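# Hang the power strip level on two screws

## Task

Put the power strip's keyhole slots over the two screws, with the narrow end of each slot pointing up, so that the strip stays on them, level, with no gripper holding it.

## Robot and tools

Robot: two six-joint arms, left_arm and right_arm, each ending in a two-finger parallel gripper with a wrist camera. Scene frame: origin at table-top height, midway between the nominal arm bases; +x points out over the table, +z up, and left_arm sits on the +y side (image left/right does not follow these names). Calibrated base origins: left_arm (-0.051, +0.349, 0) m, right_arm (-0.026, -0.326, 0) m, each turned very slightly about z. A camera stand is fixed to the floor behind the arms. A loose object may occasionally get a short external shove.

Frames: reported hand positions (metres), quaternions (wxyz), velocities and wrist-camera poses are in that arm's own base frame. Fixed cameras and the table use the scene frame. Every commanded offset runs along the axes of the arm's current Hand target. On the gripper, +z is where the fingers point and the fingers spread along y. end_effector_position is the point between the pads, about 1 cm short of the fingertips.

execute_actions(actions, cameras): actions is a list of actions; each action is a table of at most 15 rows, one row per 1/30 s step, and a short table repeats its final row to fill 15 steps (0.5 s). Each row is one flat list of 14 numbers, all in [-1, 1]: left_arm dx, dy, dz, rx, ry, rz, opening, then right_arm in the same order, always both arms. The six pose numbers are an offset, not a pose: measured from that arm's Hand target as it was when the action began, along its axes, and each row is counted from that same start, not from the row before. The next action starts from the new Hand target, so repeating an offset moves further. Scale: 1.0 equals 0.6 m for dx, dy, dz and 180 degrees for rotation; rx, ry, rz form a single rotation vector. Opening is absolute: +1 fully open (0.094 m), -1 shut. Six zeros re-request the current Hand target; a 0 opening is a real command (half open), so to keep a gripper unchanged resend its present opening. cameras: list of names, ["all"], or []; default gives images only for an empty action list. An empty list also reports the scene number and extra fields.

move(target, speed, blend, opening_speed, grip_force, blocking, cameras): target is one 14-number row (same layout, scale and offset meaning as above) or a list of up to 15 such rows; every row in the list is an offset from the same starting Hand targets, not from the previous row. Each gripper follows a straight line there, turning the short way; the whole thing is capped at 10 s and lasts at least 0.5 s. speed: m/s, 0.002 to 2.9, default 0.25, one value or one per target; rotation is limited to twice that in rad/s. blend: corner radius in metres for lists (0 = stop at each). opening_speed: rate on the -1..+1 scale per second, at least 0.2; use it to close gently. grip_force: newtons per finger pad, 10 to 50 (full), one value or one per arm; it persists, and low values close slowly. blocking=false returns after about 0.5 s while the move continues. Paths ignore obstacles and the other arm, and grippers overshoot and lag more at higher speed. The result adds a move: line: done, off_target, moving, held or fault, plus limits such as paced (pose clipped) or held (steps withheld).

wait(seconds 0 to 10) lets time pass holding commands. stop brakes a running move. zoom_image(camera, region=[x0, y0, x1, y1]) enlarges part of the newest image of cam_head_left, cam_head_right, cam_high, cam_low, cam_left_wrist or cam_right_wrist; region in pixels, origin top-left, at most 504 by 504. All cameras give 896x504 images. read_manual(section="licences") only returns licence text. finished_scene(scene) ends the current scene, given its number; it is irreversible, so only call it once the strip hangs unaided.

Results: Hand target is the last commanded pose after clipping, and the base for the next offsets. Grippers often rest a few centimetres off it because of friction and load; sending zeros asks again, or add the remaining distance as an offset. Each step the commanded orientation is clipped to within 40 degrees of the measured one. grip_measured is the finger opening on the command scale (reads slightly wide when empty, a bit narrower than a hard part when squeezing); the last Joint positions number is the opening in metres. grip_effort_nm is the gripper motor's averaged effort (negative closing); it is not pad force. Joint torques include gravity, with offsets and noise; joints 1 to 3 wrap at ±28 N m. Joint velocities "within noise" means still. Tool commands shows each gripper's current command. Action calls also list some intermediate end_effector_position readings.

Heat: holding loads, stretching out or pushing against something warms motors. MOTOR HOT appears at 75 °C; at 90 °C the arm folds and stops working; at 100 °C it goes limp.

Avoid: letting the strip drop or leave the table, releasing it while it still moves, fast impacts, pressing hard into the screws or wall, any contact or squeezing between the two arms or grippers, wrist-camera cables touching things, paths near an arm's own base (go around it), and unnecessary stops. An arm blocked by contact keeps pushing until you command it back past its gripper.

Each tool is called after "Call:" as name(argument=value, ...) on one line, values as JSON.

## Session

Call:
execute_actions(actions=[])

Scene clock: 0.00 s.
left_arm: end_effector_position=(+0.3769, +0.0294, +0.1323) grip_measured=+1.000 grip_effort_nm=n/a end_effector_quat_wxyz=(+0.656, -0.086, +0.748, +0.045) | right_arm: end_effector_position=(+0.3816, -0.0013, +0.1572) grip_measured=+1.000 grip_effort_nm=n/a end_effector_quat_wxyz=(+0.696, +0.021, +0.717, -0.016)
Joint positions: left_arm=[-0.021 1.497 0.232 1.126 -0.203 -0.073 0.094] | right_arm=[0.036 1.508 0.229 1.249 0.089 0.008 0.094]
Joint velocities: within noise
Joint torques (N m): no reading
Heat: left arm: 31 °C; right arm: 37 °C.
Hand target: left_arm +0.3770, +0.0295, +0.1309; +0.653, -0.086, +0.751, +0.046 | right_arm +0.3829, -0.0013, +0.1637; +0.703, +0.021, +0.711, -0.016
Tool commands: left_gripper/opening=+1.0 right_gripper/opening=+1.0
camera_calibration:
cam_left_wrist: T_world_to_cam=[[0.219248, -0.97448, 0.0481577, -0.0602716], [-0.520766, -0.158621, -0.838834, 0.349762], [0.825065, 0.158834, -0.542254, -0.156866], [0, 0, 0, 1]] pos_world=[0.324784, 0.0216619, 0.211234]
cam_right_wrist: T_world_to_cam=[[-0.0580606, -0.998112, -0.0200161, 0.0241856], [-0.459224, 0.0445052, -0.887205, 0.350629], [0.886421, -0.0423198, -0.460941, -0.179135], [0, 0, 0, 1]] pos_world=[0.321211, 0.000954139, 0.228993]

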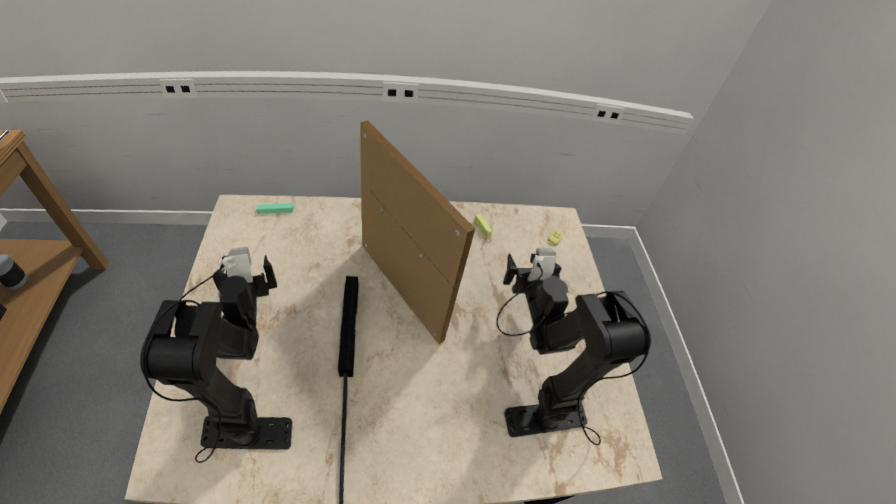

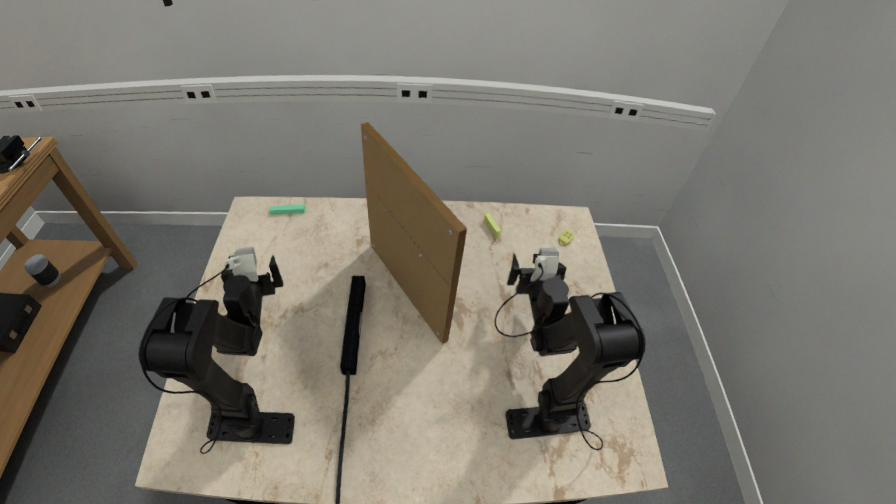

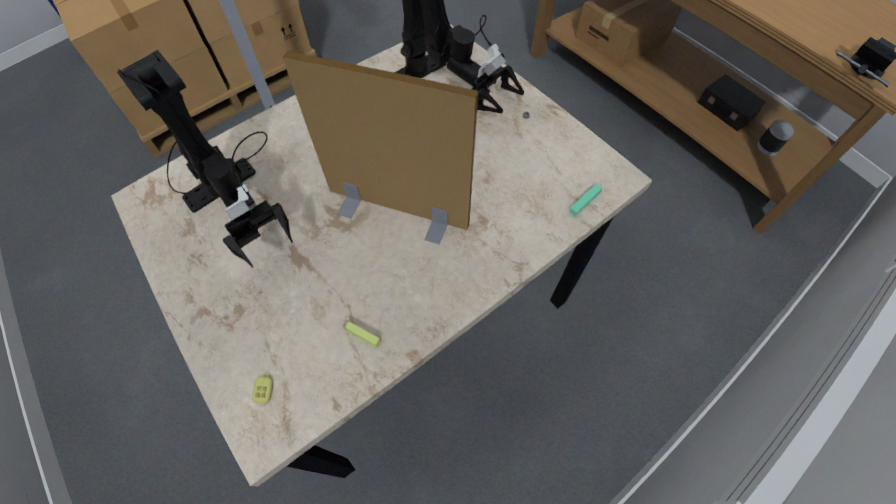

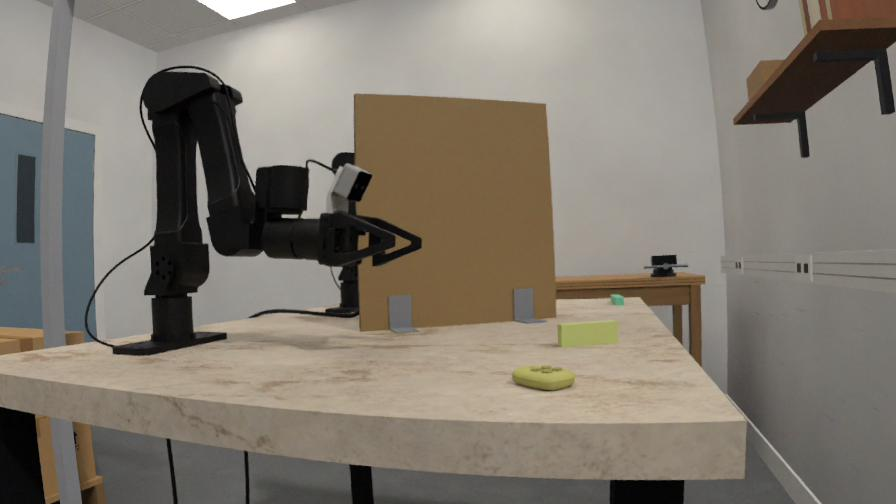

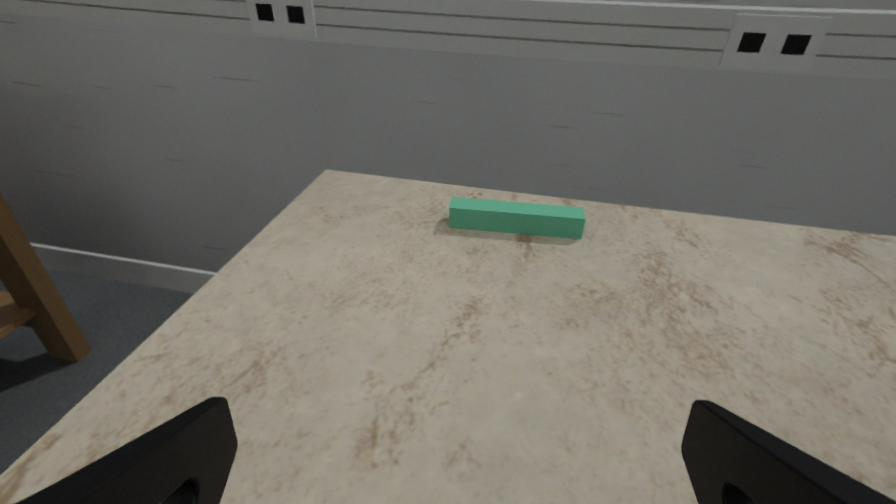

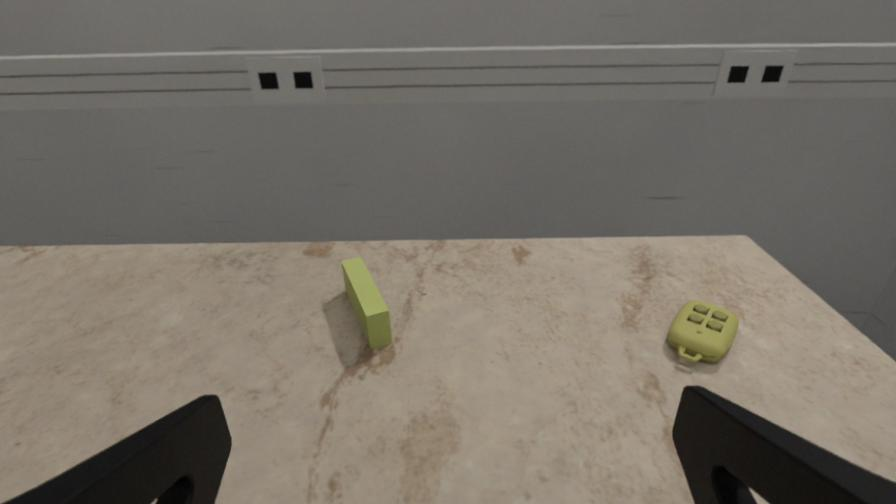

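Call:
zoom_image(camera="cam_head_left", region=[300, 260, 420, 400])

Call:
zoom_image(camera="cam_head_right", region=[300, 260, 420, 400])

Call:
zoom_image(camera="cam_head_left", region=[340, 160, 480, 300])

Scaled by 3.600 from the camera's 896x504 image, which has a finer 1280x720 frame.

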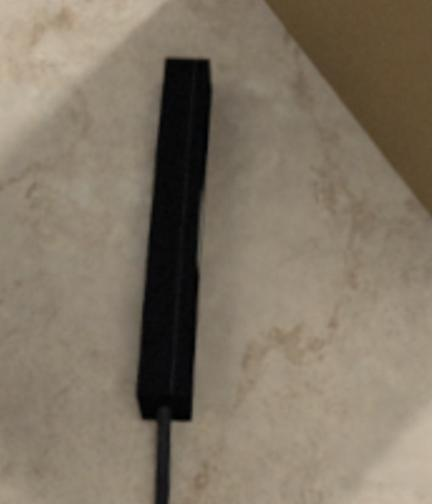

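Scaled by 3.600 from the camera's 896x504 image, which has a finer 1280x720 frame.

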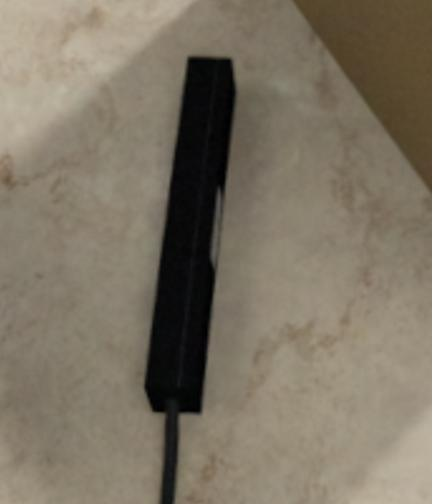

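Scaled by 3.600 from the camera's 896x504 image, which has a finer 1280x720 frame.

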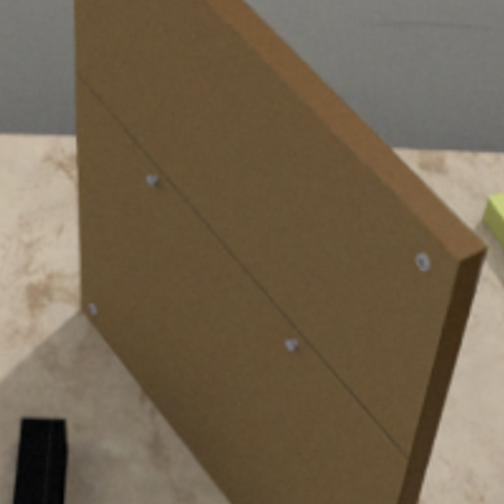

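Call:
move(target=[[0,0,0,0,0,0,1,0,0.05,-0.3,-0.1,0,0,0.3],[0,0,0,0,0,0,1,0,0.35,-0.44,-0.36,0,0,0.3]], blend=[0.05,0], cameras=["cam_head_left","cam_right_wrist"])

Scene clock: 23.13 s.
left_arm: end_effector_position=(+0.3769, +0.0294, +0.1323) grip_measured=+1.000 grip_effort_nm=0.00 end_effector_quat_wxyz=(+0.656, -0.086, +0.748, +0.045) | right_arm: end_effector_position=(+0.1301, +0.2210, +0.1718) grip_measured=+0.303 grip_effort_nm=-0.15 end_effector_quat_wxyz=(+0.586, -0.369, +0.627, +0.356)
Joint positions: left_arm=[-0.021 1.497 0.232 1.126 -0.203 -0.073 0.094] | right_arm=[0.934 0.107 0.026 0.021 -0.143 0.007 0.061]
Joint torques (N m): left_arm=[-0.05 -4.48 5.71 1.87 -0.05 -0.01] | right_arm=[0.47 2.5 7.01 2.36 0.01 -0.03]
Heat: left arm: 37 °C; right arm: 39 °C.
Hand target: left_arm +0.3770, +0.0295, +0.1309; +0.653, -0.086, +0.751, +0.046 | right_arm +0.1304, +0.2224, +0.1680; +0.605, -0.359, +0.609, +0.367
Off the commanded pose: left_arm 0.001 m, 0 deg | right_arm 0.004 m, 3 deg.
joint sent to its limit (right arm) — joint 3 (elbow), lower limit, where the elbow is as bent as it goes. The joint targets are off in orientation, not in position.
move: off_target (right_arm)
camera_calibration:
cam_right_wrist: T_world_to_cam=[[0.877476, -0.478708, -0.0295634, -0.00308265], [-0.255866, -0.415087, -0.873061, 0.310792], [0.40567, 0.773655, -0.486714, -0.0533813], [0, 0, 0, 1]] pos_world=[0.103881, 0.168829, 0.245268]
Images, in order (width x height): cam_head_left 896x504, cam_right_wrist 896x504.

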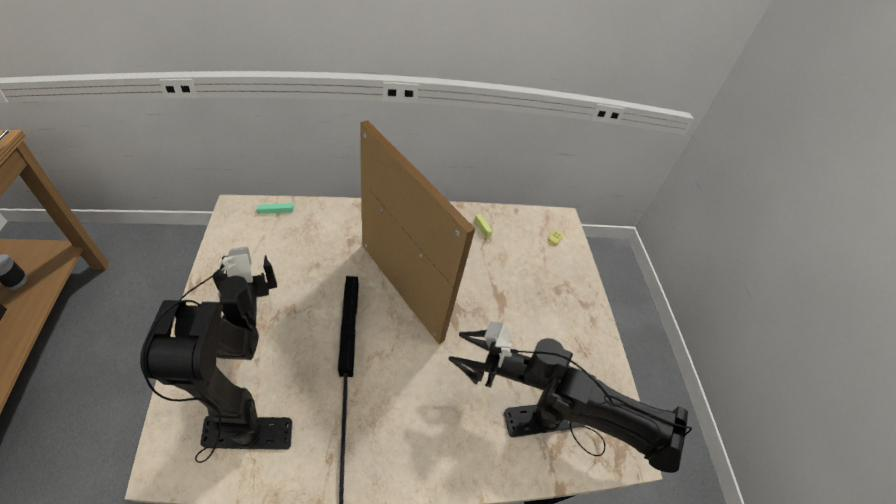

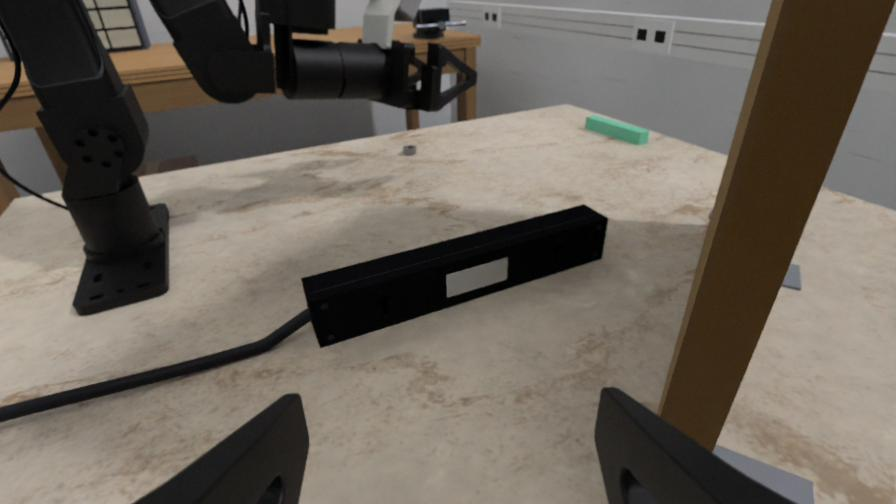

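Call:
zoom_image(camera="cam_right_wrist", region=[300, 240, 460, 350])

Call:
zoom_image(camera="cam_right_wrist", region=[480, 190, 620, 300])

Scaled by 3.150 from the camera's 896x504 image, which has a finer 1280x720 frame.

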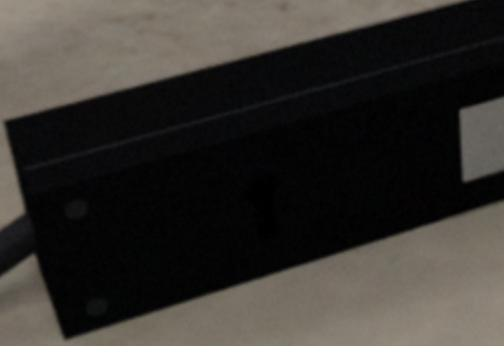

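Scaled by 3.600 from the camera's 896x504 image, which has a finer 1280x720 frame.

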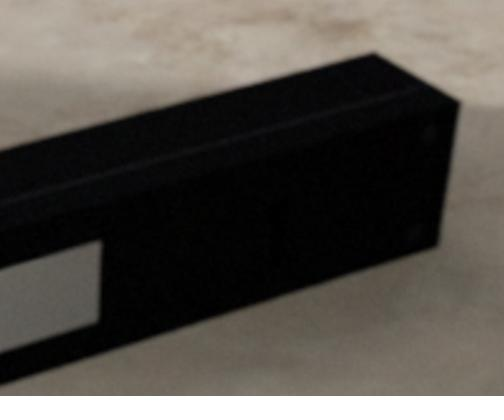

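Call:
move(target=[0,0,0,0,0,0,1,0.03,0.1775,0.3895,0.345,0.2195,0.139,0.3], cameras=["cam_head_left","cam_right_wrist"])

Scene clock: 66.93 s.
left_arm: end_effector_position=(+0.3769, +0.0294, +0.1323) grip_measured=+1.000 grip_effort_nm=0.00 end_effector_quat_wxyz=(+0.656, -0.086, +0.748, +0.045) | right_arm: end_effector_position=(+0.1428, +0.4777, +0.1537) grip_measured=+0.303 grip_effort_nm=-0.15 end_effector_quat_wxyz=(+0.379, +0.014, +0.925, +0.016)
Joint positions: left_arm=[-0.021 1.497 0.232 1.126 -0.203 -0.073 0.094] | right_arm=[1.535 2.481 2.529 -1.556 0.777 1.539 0.061]
Joint torques (N m): left_arm=[-0.06 -4.48 5.68 1.87 -0.05 -0.01] | right_arm=[-0.29 -11.64 9.88 0.1 0.54 0.14]
Heat: left arm: 41 °C; right arm: 40 °C.
Hand target: left_arm +0.3770, +0.0295, +0.1309; +0.653, -0.086, +0.751, +0.046 | right_arm +0.1469, +0.4788, +0.1515; +0.382, +0.030, +0.923, -0.012
Off the commanded pose: left_arm 0.001 m, 0 deg | right_arm 0.005 m, 4 deg.
joint sent to its limit (right arm) — joint 4 (wrist pitch), lower limit. The joint targets are off in orientation, not in position.
move: off_target (right_arm)
camera_calibration:
cam_right_wrist: T_world_to_cam=[[-0.0274183, -0.998501, -0.0473671, 0.488422], [-0.945809, 0.0412509, -0.322093, 0.200727], [0.323564, 0.035969, -0.945522, 0.168681], [0, 0, 0, 1]] pos_world=[0.148662, 0.473343, 0.247279]
Images, in order (width x height): cam_head_left 896x504, cam_right_wrist 896x504.

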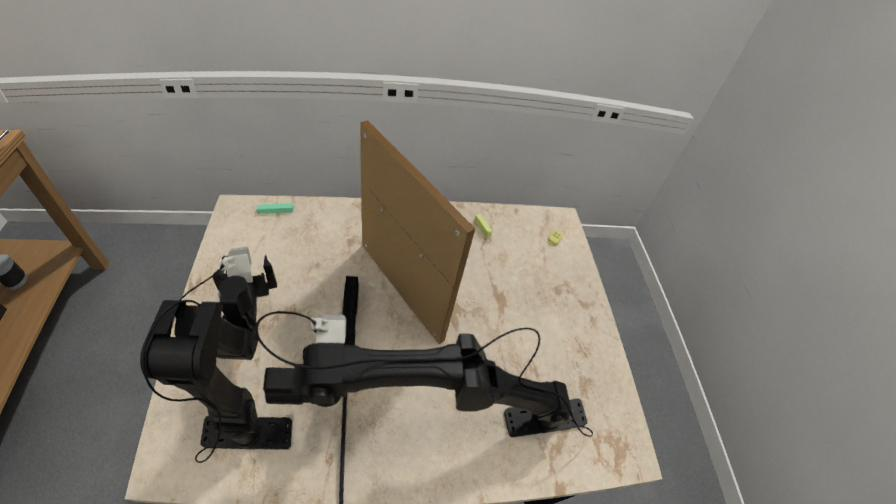

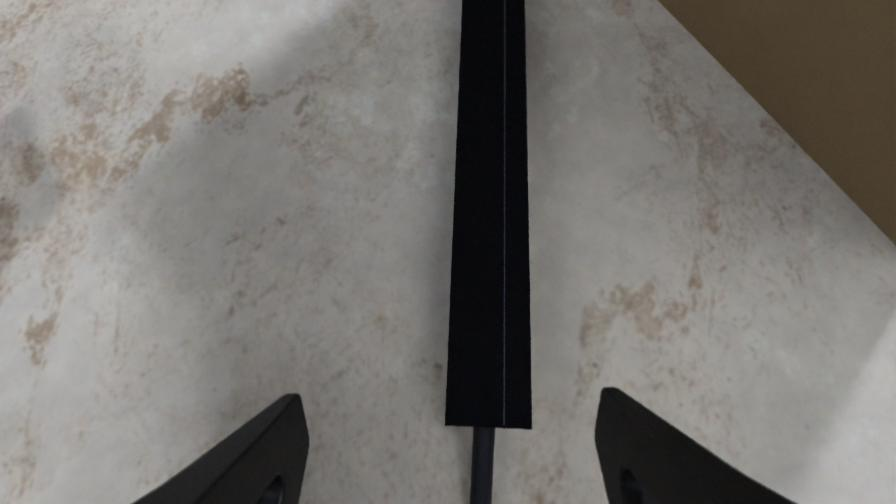

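Call:
move(target=[[0,0,0,0,0,0,1,0.0537,-0.0205,0.04,0,0,0,0.3],[0,0,0,0,0,0,1,0.0537,-0.0205,0.221,0,0,0,0.3]], speed=0.15, cameras=["cam_head_left","cam_right_wrist"])

Scene clock: 77.10 s.
left_arm: end_effector_position=(+0.3769, +0.0294, +0.1323) grip_measured=+1.000 grip_effort_nm=0.00 end_effector_quat_wxyz=(+0.656, -0.086, +0.748, +0.045) | right_arm: end_effector_position=(+0.2132, +0.4613, +0.0297) grip_measured=+0.303 grip_effort_nm=-0.14 end_effector_quat_wxyz=(+0.380, +0.026, +0.924, -0.023)
Joint positions: left_arm=[-0.021 1.497 0.232 1.126 -0.203 -0.073 0.094] | right_arm=[1.387 2.477 2.022 -1.023 0.778 1.406 0.061]
Joint torques (N m): left_arm=[-0.06 -4.46 5.7 1.87 -0.06 0] | right_arm=[-0.49 -15.84 4.59 0.79 0.42 -0.14]
Heat: left arm: 42 °C; right arm: 41 °C.
Hand target: left_arm +0.3770, +0.0295, +0.1309; +0.653, -0.086, +0.751, +0.046 | right_arm +0.2170, +0.4621, +0.0350; +0.382, +0.030, +0.923, -0.012
Off the commanded pose: left_arm 0.001 m, 0 deg | right_arm 0.006 m, 1 deg.
move: done
camera_calibration:
cam_right_wrist: T_world_to_cam=[[-0.0794141, -0.996706, 0.0164312, 0.476408], [-0.942518, 0.069709, -0.326805, 0.214441], [0.324583, -0.0414395, -0.944949, 0.0647141], [0, 0, 0, 1]] pos_world=[0.218943, 0.462572, 0.123404]
Images, in order (width x height): cam_head_left 896x504, cam_right_wrist 896x504.

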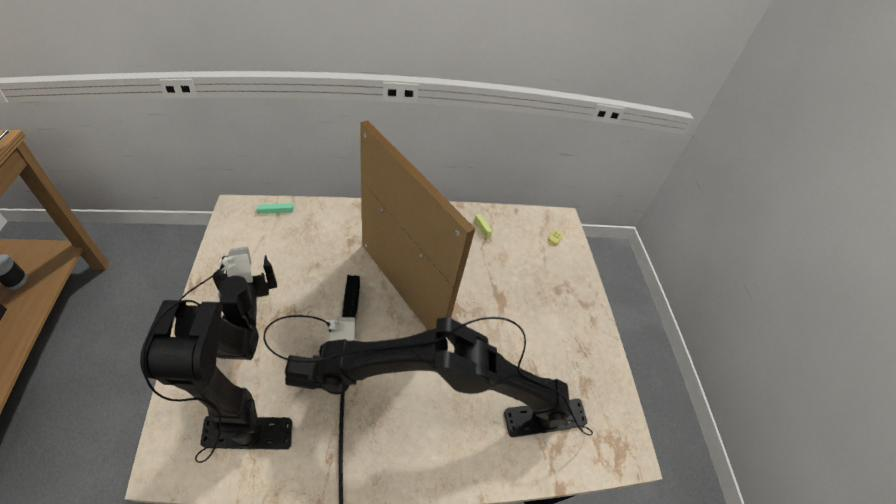

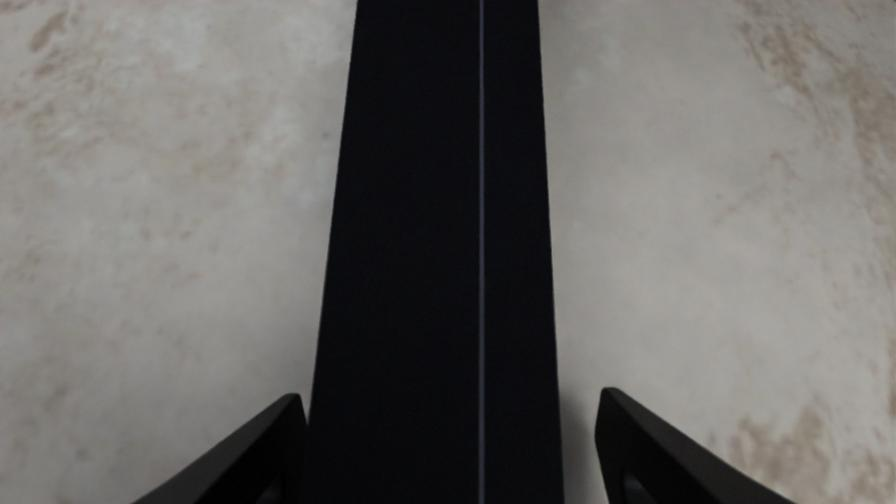

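Call:
move(target=[[0,0,0,0,0,0,1,0,0,0,0,0,0,-1],[0,0,0,0,0,0,1,-0.17,0.0,-0.17,0,0,0,-1]], speed=0.12, opening_speed=1, cameras=["cam_head_left","cam_right_wrist"])

Scene clock: 84.27 s.
left_arm: end_effector_position=(+0.3769, +0.0294, +0.1323) grip_measured=+1.000 grip_effort_nm=0.00 end_effector_quat_wxyz=(+0.656, -0.086, +0.748, +0.045) | right_arm: end_effector_position=(+0.2055, +0.4624, +0.1674) grip_measured=-0.281 grip_effort_nm=-1.04 end_effector_quat_wxyz=(+0.354, +0.021, +0.935, -0.001)
Joint positions: left_arm=[-0.021 1.497 0.232 1.126 -0.203 -0.073 0.094] | right_arm=[1.386 2.483 2.615 -1.563 0.713 1.379 0.034]
Joint torques (N m): left_arm=[-0.08 -4.46 5.71 1.87 -0.06 0] | right_arm=[-0.32 -12.88 10.25 0.36 1.1 -0.06]
Heat: left arm: 42 °C; right arm: 40 °C.
Hand target: left_arm +0.3770, +0.0295, +0.1309; +0.653, -0.086, +0.751, +0.046 | right_arm +0.2171, +0.4620, +0.1792; +0.382, +0.030, +0.923, -0.012
Off the commanded pose: left_arm 0.001 m, 0 deg | right_arm 0.017 m, 4 deg.
joint sent to its limit (right arm) — joint 4 (wrist pitch), lower limit. The joint targets still meet the commanded pose.
move: off_target (right_arm)
camera_calibration:
cam_right_wrist: T_world_to_cam=[[-0.0540986, -0.998346, -0.0194703, 0.476235], [-0.960742, 0.0573549, -0.27145, 0.252232], [0.272118, 0.00402084, -0.962256, 0.190036], [0, 0, 0, 1]] pos_world=[0.216381, 0.460216, 0.260604]
Images, in order (width x height): cam_head_left 896x504, cam_right_wrist 896x504.

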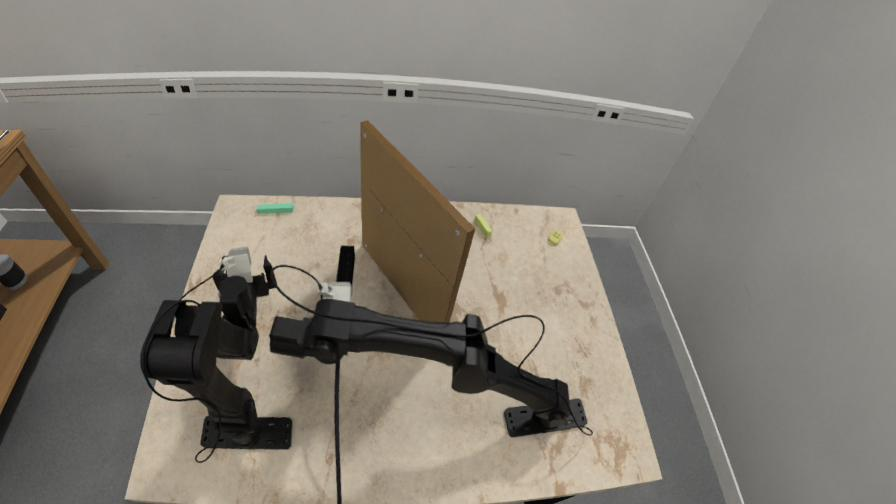

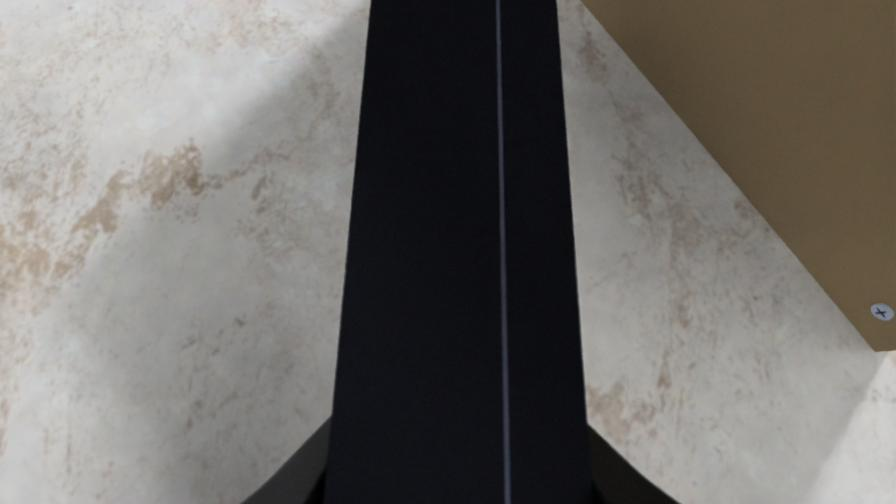

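Call:
move(target=[0,0,0,0,0,0,1,0,0,0,-0.3535,0,0.3535,-1], speed=0.3, cameras=["cam_head_left","cam_right_wrist","cam_left_wrist"])

Scene clock: 91.87 s.
left_arm: end_effector_position=(+0.3769, +0.0294, +0.1323) grip_measured=+1.000 grip_effort_nm=0.00 end_effector_quat_wxyz=(+0.656, -0.086, +0.748, +0.045) | right_arm: end_effector_position=(+0.2086, +0.4651, +0.1617) grip_measured=-0.281 grip_effort_nm=-1.04 end_effector_quat_wxyz=(+0.282, +0.278, +0.677, +0.620)
Joint positions: left_arm=[-0.021 1.497 0.232 1.126 -0.203 -0.073 0.094] | right_arm=[1.345 1.919 0.85 0.982 0.589 1.582 0.034]
Joint torques (N m): left_arm=[-0.08 -4.48 5.68 1.87 -0.05 -0.01] | right_arm=[-0.87 -8.87 6.58 3.04 0.3 -0.06]
Heat: left arm: 43 °C; right arm: 40 °C.
Hand target: left_arm +0.3770, +0.0295, +0.1309; +0.653, -0.086, +0.751, +0.046 | right_arm +0.2169, +0.4620, +0.1792; +0.291, +0.292, +0.644, +0.645
Off the commanded pose: left_arm 0.001 m, 0 deg | right_arm 0.020 m, 5 deg.
move: off_target (right_arm)
camera_calibration:
cam_left_wrist: T_world_to_cam=[[0.219248, -0.97448, 0.0481577, -0.0602716], [-0.520766, -0.158621, -0.838834, 0.349762], [0.825065, 0.158834, -0.542254, -0.156866], [0, 0, 0, 1]] pos_world=[0.324784, 0.0216619, 0.211234]
cam_right_wrist: T_world_to_cam=[[-0.0406657, -0.0690298, -0.996785, 0.201886], [-0.933296, 0.358864, 0.0132234, 0.0614514], [0.356797, 0.930834, -0.0790187, -0.407908], [0, 0, 0, 1]] pos_world=[0.211102, 0.371578, 0.168192]
Images, in order (width x height): cam_head_left 896x504, cam_left_wrist 896x504, cam_right_wrist 896x504.

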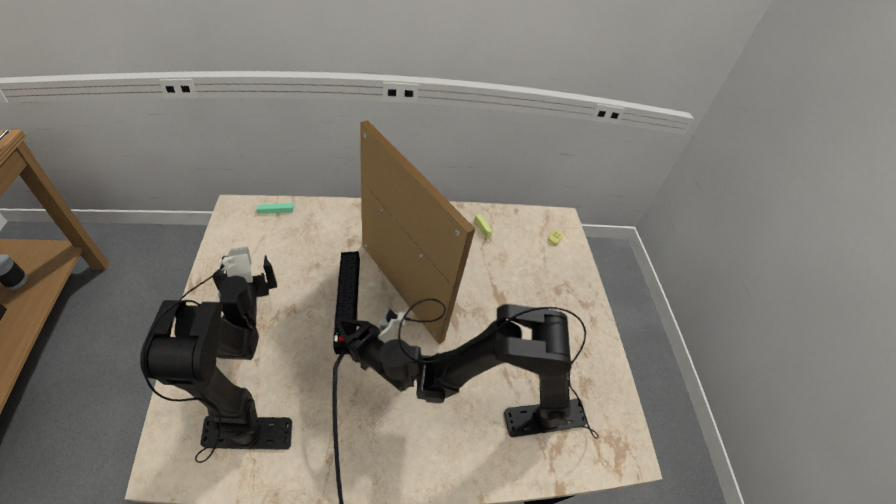

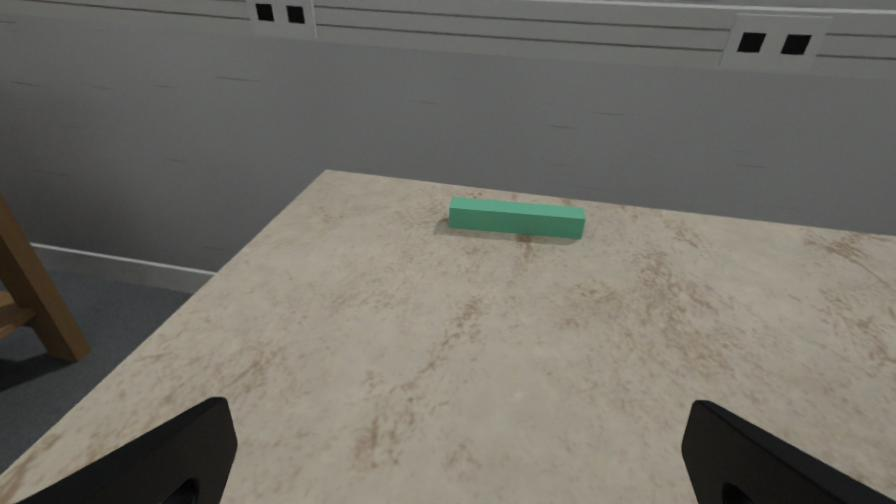

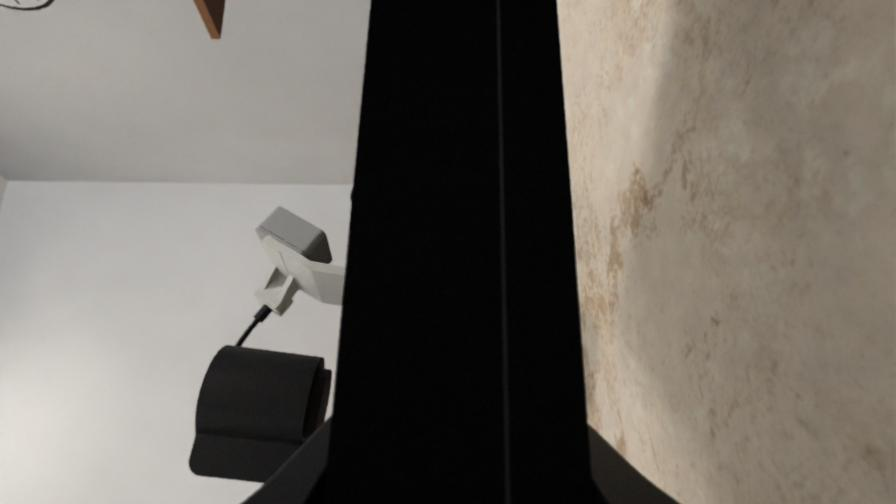

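Call:
move(target=[-0.212,-0.35,-0.279,0.032,0.454,0.06,0.5,0,0,0,0,0,0,-1], cameras=["cam_head_left","cam_left_wrist"])

Scene clock: 108.20 s.
left_arm: end_effector_position=(+0.2739, -0.1995, +0.2827) grip_measured=+0.502 grip_effort_nm=-0.09 end_effector_quat_wxyz=(+0.145, +0.003, +0.984, -0.102) | right_arm: end_effector_position=(+0.2086, +0.4651, +0.1618) grip_measured=-0.281 grip_effort_nm=-1.04 end_effector_quat_wxyz=(+0.282, +0.278, +0.677, +0.620)
Joint positions: left_arm=[-0.636 1.642 1.969 -1.541 -0.007 -0.629 0.071] | right_arm=[1.345 1.919 0.85 0.983 0.589 1.582 0.034]
Joint torques (N m): left_arm=[-0.1 -6.87 7.95 0.69 0.01 -0.04] | right_arm=[-0.69 -8.79 6.76 3.02 0.31 -0.06]
Heat: left arm: 42 °C; right arm: 39 °C.
Hand target: left_arm +0.2708, -0.1982, +0.2896; +0.000, +0.000, +1.000, +0.000 | right_arm +0.2169, +0.4620, +0.1792; +0.291, +0.292, +0.644, +0.645
Off the commanded pose: left_arm 0.008 m, 20 deg | right_arm 0.020 m, 5 deg.
joint sent to its limit (left arm) — joint 4 (wrist pitch), lower limit. The joint targets are off in orientation, not in position.
move: off_target (left_arm, right_arm)
camera_calibration:
cam_left_wrist: T_world_to_cam=[[-0.019422, -0.984655, 0.173426, -0.240042], [-0.989038, 0.0443172, 0.140856, 0.277732], [-0.146381, -0.168789, -0.974722, 0.368966], [0, 0, 0, 1]] pos_world=[0.324035, -0.18639, 0.362149]
Images, in order (width x height): cam_head_left 896x504, cam_left_wrist 896x504.

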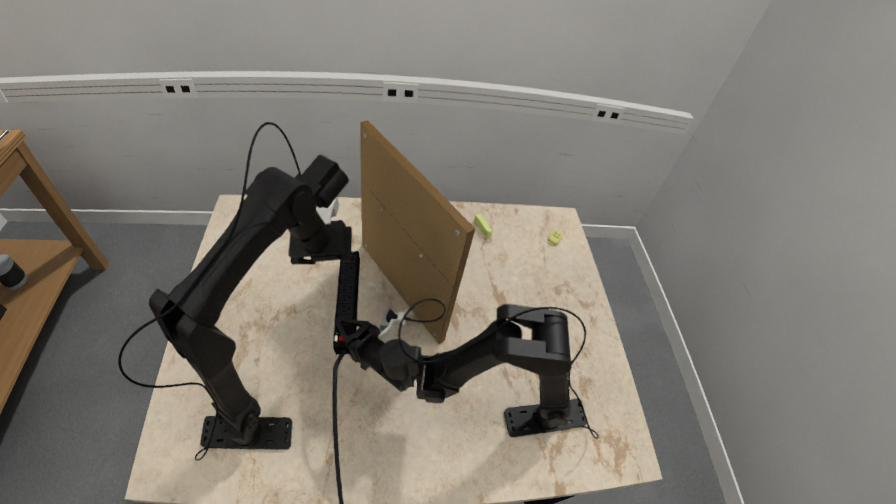

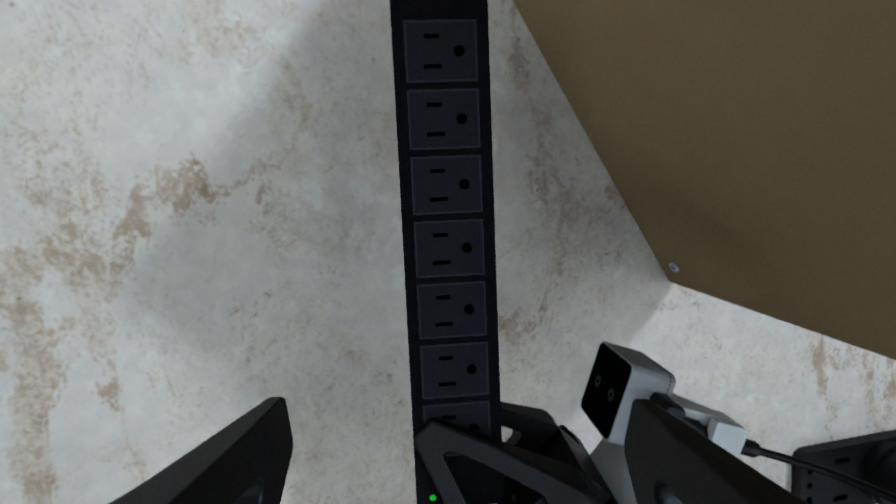

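Call:
move(target=[[-0.023,-0.034,0.1,0,0,0,0.5,0,0,0,0,0,0,-1],[-0.023,-0.034,0.17,0,0,0,0.5,0,0,0,0,0,0,-1]], speed=0.12, cameras=["cam_head_left","cam_left_wrist"])

Scene clock: 124.53 s.
left_arm: end_effector_position=(+0.2899, -0.2187, +0.1954) grip_measured=+0.502 grip_effort_nm=-0.09 end_effector_quat_wxyz=(+0.036, -0.001, +0.999, -0.025) | right_arm: end_effector_position=(+0.2086, +0.4651, +0.1618) grip_measured=-0.281 grip_effort_nm=-1.04 end_effector_quat_wxyz=(+0.282, +0.278, +0.677, +0.620)
Joint positions: left_arm=[-0.651 1.881 1.943 -1.545 -0.004 -0.653 0.071] | right_arm=[1.345 1.919 0.85 0.983 0.589 1.582 0.034]
Joint torques (N m): left_arm=[-0.75 -7.65 5.59 0.18 0 -0.05] | right_arm=[-0.76 -8.8 6.49 3.03 0.32 -0.09]
Heat: left arm: 38 °C; right arm: 40 °C.
Hand target: left_arm +0.2846, -0.2185, +0.1877; +0.000, +0.000, +1.000, +0.000 | right_arm +0.2169, +0.4620, +0.1792; +0.291, +0.292, +0.644, +0.645
Off the commanded pose: left_arm 0.009 m, 5 deg | right_arm 0.020 m, 5 deg.
joint sent to its limit (left arm) — joint 4 (wrist pitch), lower limit. The joint targets are off in orientation, not in position.
move: off_target (left_arm, right_arm)
camera_calibration:
cam_left_wrist: T_world_to_cam=[[0.0100648, -0.999751, 0.0199036, -0.225367], [-0.933966, -0.00228812, 0.357355, 0.238266], [-0.357221, -0.022186, -0.933756, 0.368173], [0, 0, 0, 1]] pos_world=[0.35632, -0.216597, 0.263124]
Images, in order (width x height): cam_head_left 896x504, cam_left_wrist 896x504.

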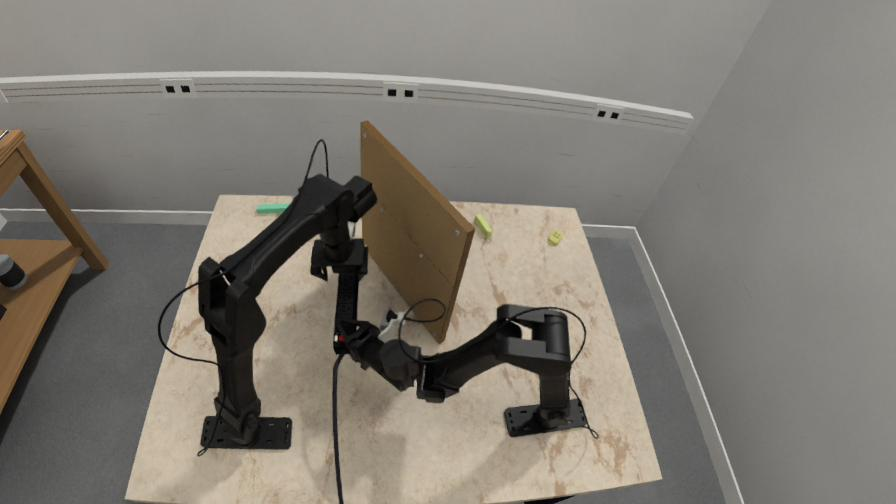

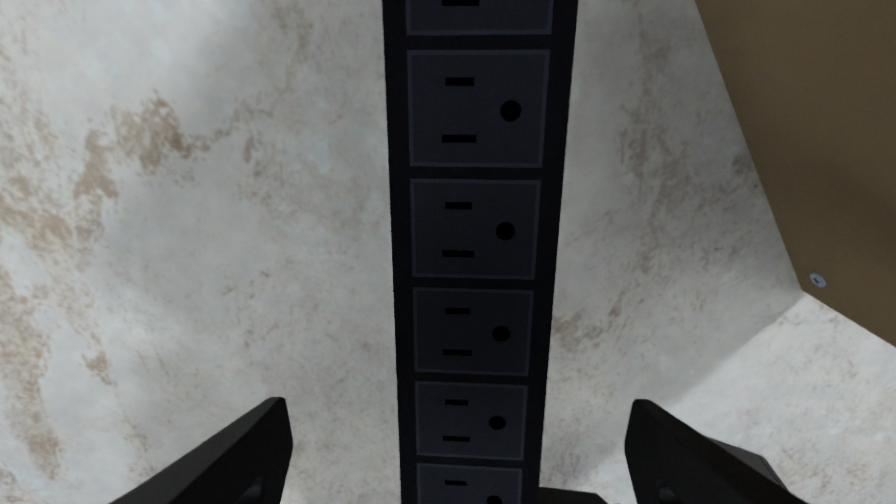

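Call:
move(target=[-0.005,0.002,0.08,0,0,0,0.5,0,0,0,0,0,0,-1], speed=0.08, cameras=["cam_low","cam_left_wrist"])

Scene clock: 129.03 s.
left_arm: end_effector_position=(+0.2871, -0.2167, +0.1471) grip_measured=+0.502 grip_effort_nm=-0.09 end_effector_quat_wxyz=(+0.006, -0.001, +1.000, -0.003) | right_arm: end_effector_position=(+0.2086, +0.4651, +0.1618) grip_measured=-0.281 grip_effort_nm=-1.04 end_effector_quat_wxyz=(+0.282, +0.278, +0.677, +0.620)
Joint positions: left_arm=[-0.651 1.902 1.779 -1.434 -0.003 -0.653 0.071] | right_arm=[1.345 1.919 0.85 0.983 0.589 1.582 0.034]
Joint torques (N m): left_arm=[0.02 -7.97 5.79 0.28 0 0.02] | right_arm=[-0.76 -8.68 6.67 3.02 0.33 -0.09]
Heat: left arm: 38 °C; right arm: 41 °C.
Hand target: left_arm +0.2876, -0.2172, +0.1397; +0.000, +0.000, +1.000, +0.000 | right_arm +0.2169, +0.4620, +0.1792; +0.291, +0.292, +0.644, +0.645
Off the commanded pose: left_arm 0.007 m, 1 deg | right_arm 0.020 m, 5 deg.
move: off_target (right_arm)
camera_calibration:
cam_left_wrist: T_world_to_cam=[[0.00991355, -0.999639, -0.024983, -0.215707], [-0.911388, -0.0193125, 0.411095, 0.234861], [-0.411429, 0.0186938, -0.91125, 0.343234], [0, 0, 0, 1]] pos_world=[0.357404, -0.21751, 0.210833]
Images, in order (width x height): cam_low 896x504, cam_left_wrist 896x504.

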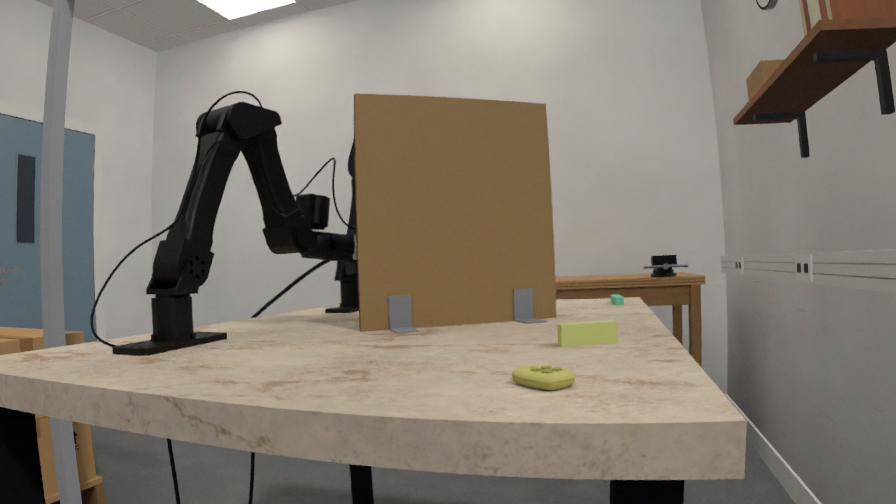

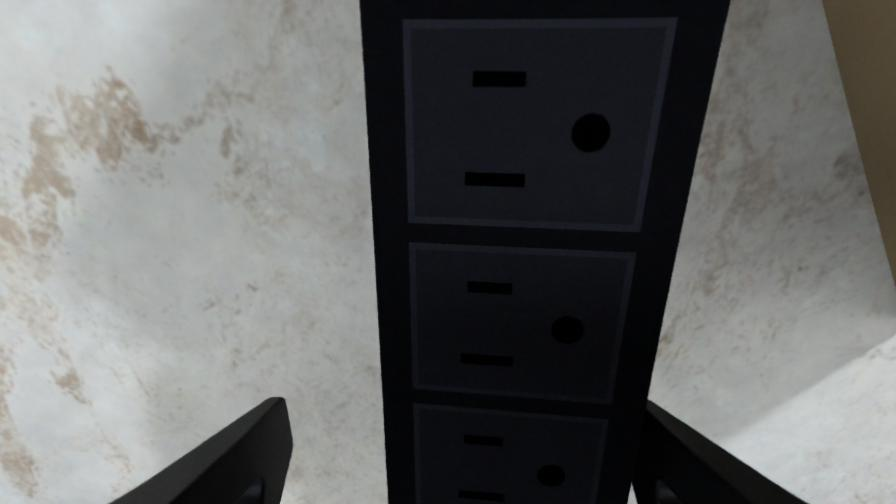

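Call:
move(target=[[0,-0.018,-0.012,0,0,0,0.5,0,0,0,0,0,0,-1],[0,-0.018,0.04,0,0,0,0.5,0,0,0,0,0,0,-1]], speed=0.06, cameras=["cam_left_wrist"])

Scene clock: 133.57 s.
left_arm: end_effector_position=(+0.2891, -0.2264, +0.1225) grip_measured=+0.502 grip_effort_nm=-0.09 end_effector_quat_wxyz=(+0.005, +0.000, +1.000, -0.003) | right_arm: end_effector_position=(+0.2086, +0.4651, +0.1618) grip_measured=-0.281 grip_effort_nm=-1.04 end_effector_quat_wxyz=(+0.282, +0.278, +0.677, +0.620)
Joint positions: left_arm=[-0.668 1.928 1.716 -1.347 -0.002 -0.668 0.071] | right_arm=[1.345 1.919 0.85 0.983 0.589 1.582 0.034]
Joint torques (N m): left_arm=[-0.59 -8.49 5.72 0.26 -0.01 -0.05] | right_arm=[-0.76 -8.7 6.57 3.05 0.28 -0.06]
Heat: left arm: 37 °C; right arm: 41 °C.
Hand target: left_arm +0.2875, -0.2280, +0.1155; +0.000, +0.000, +1.000, +0.000 | right_arm +0.2169, +0.4620, +0.1792; +0.291, +0.292, +0.644, +0.645
Off the commanded pose: left_arm 0.007 m, 1 deg | right_arm 0.020 m, 5 deg.
move: off_target (right_arm)
camera_calibration:
cam_left_wrist: T_world_to_cam=[[0.00758046, -0.999654, -0.0251698, -0.22537], [-0.910483, -0.0173077, 0.413185, 0.246601], [-0.413478, 0.0197846, -0.910299, 0.322533], [0, 0, 0, 1]] pos_world=[0.359594, -0.227405, 0.186037]
Images, in order (width x height): cam_left_wrist 896x504.

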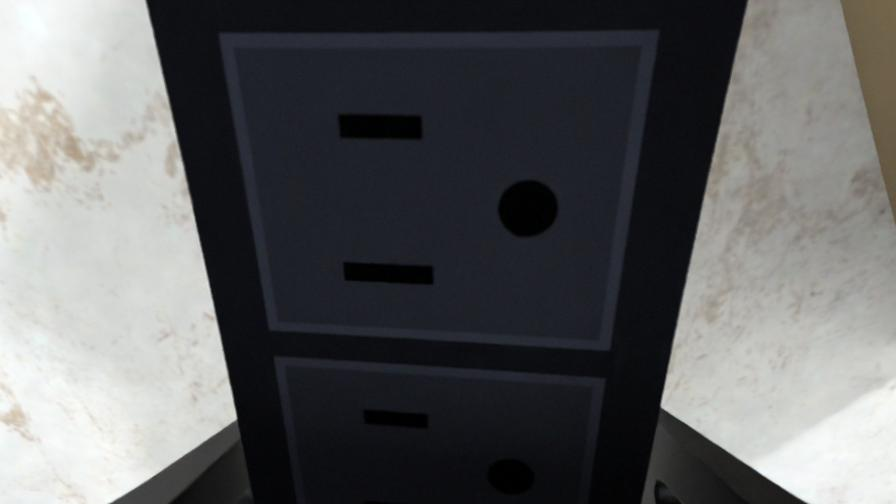

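Call:
move(target=[[0,0,-0.03,0,0,0,0.5,0,0,0,0,0,0,-1],[0,0,-0.03,0,0,0,-0.4,0,0,0,0,0,0,-1]], speed=0.06, opening_speed=0.6, cameras=["cam_left_wrist","cam_head_left"])

Scene clock: 139.30 s.
left_arm: end_effector_position=(+0.2870, -0.2260, +0.1332) grip_measured=-0.074 grip_effort_nm=-1.03 end_effector_quat_wxyz=(+0.001, +0.000, +1.000, -0.003) | right_arm: end_effector_position=(+0.2086, +0.4651, +0.1622) grip_measured=-0.281 grip_effort_nm=-1.04 end_effector_quat_wxyz=(+0.281, +0.279, +0.676, +0.621)
Joint positions: left_arm=[-0.668 1.928 1.759 -1.395 0.004 -0.668 0.044] | right_arm=[1.345 1.919 0.85 0.984 0.589 1.584 0.034]
Joint torques (N m): left_arm=[-0.61 -8.24 8.47 0.03 -0.06 -0.05] | right_arm=[-0.9 -8.79 6.38 3.01 0.31 -0.09]
Heat: left arm: 36 °C; right arm: 41 °C.
Hand target: left_arm +0.2876, -0.2281, +0.1336; +0.000, +0.000, +1.000, +0.000 | right_arm +0.2169, +0.4620, +0.1792; +0.291, +0.292, +0.644, +0.645
Off the commanded pose: left_arm 0.002 m, 0 deg | right_arm 0.019 m, 5 deg.
move: off_target (right_arm)
camera_calibration:
cam_left_wrist: T_world_to_cam=[[0.00730899, -0.999686, -0.0239779, -0.224747], [-0.907257, -0.0167129, 0.420243, 0.238511], [-0.420512, 0.0186826, -0.907095, 0.332796], [0, 0, 0, 1]] pos_world=[0.357979, -0.226908, 0.196256]
Images, in order (width x height): cam_head_left 896x504, cam_left_wrist 896x504.

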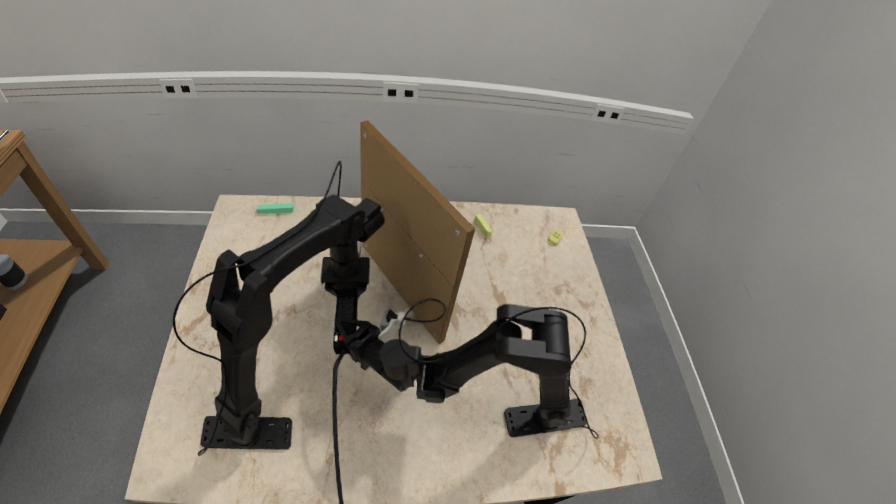

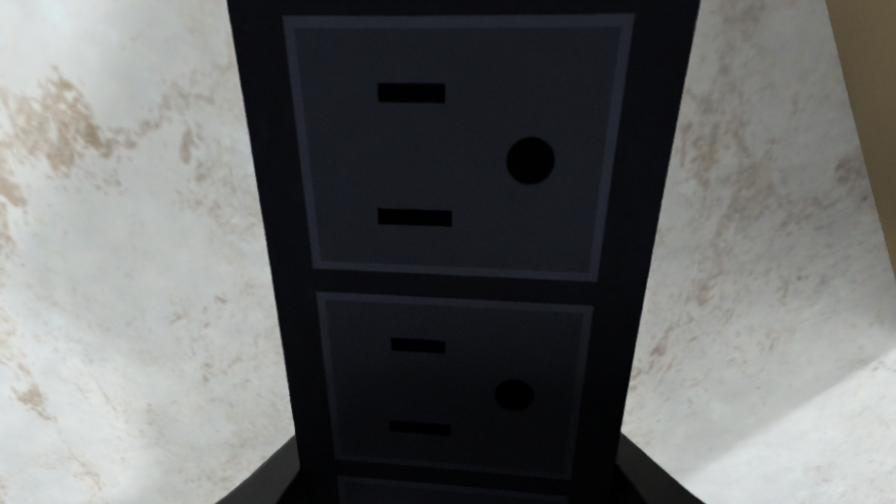

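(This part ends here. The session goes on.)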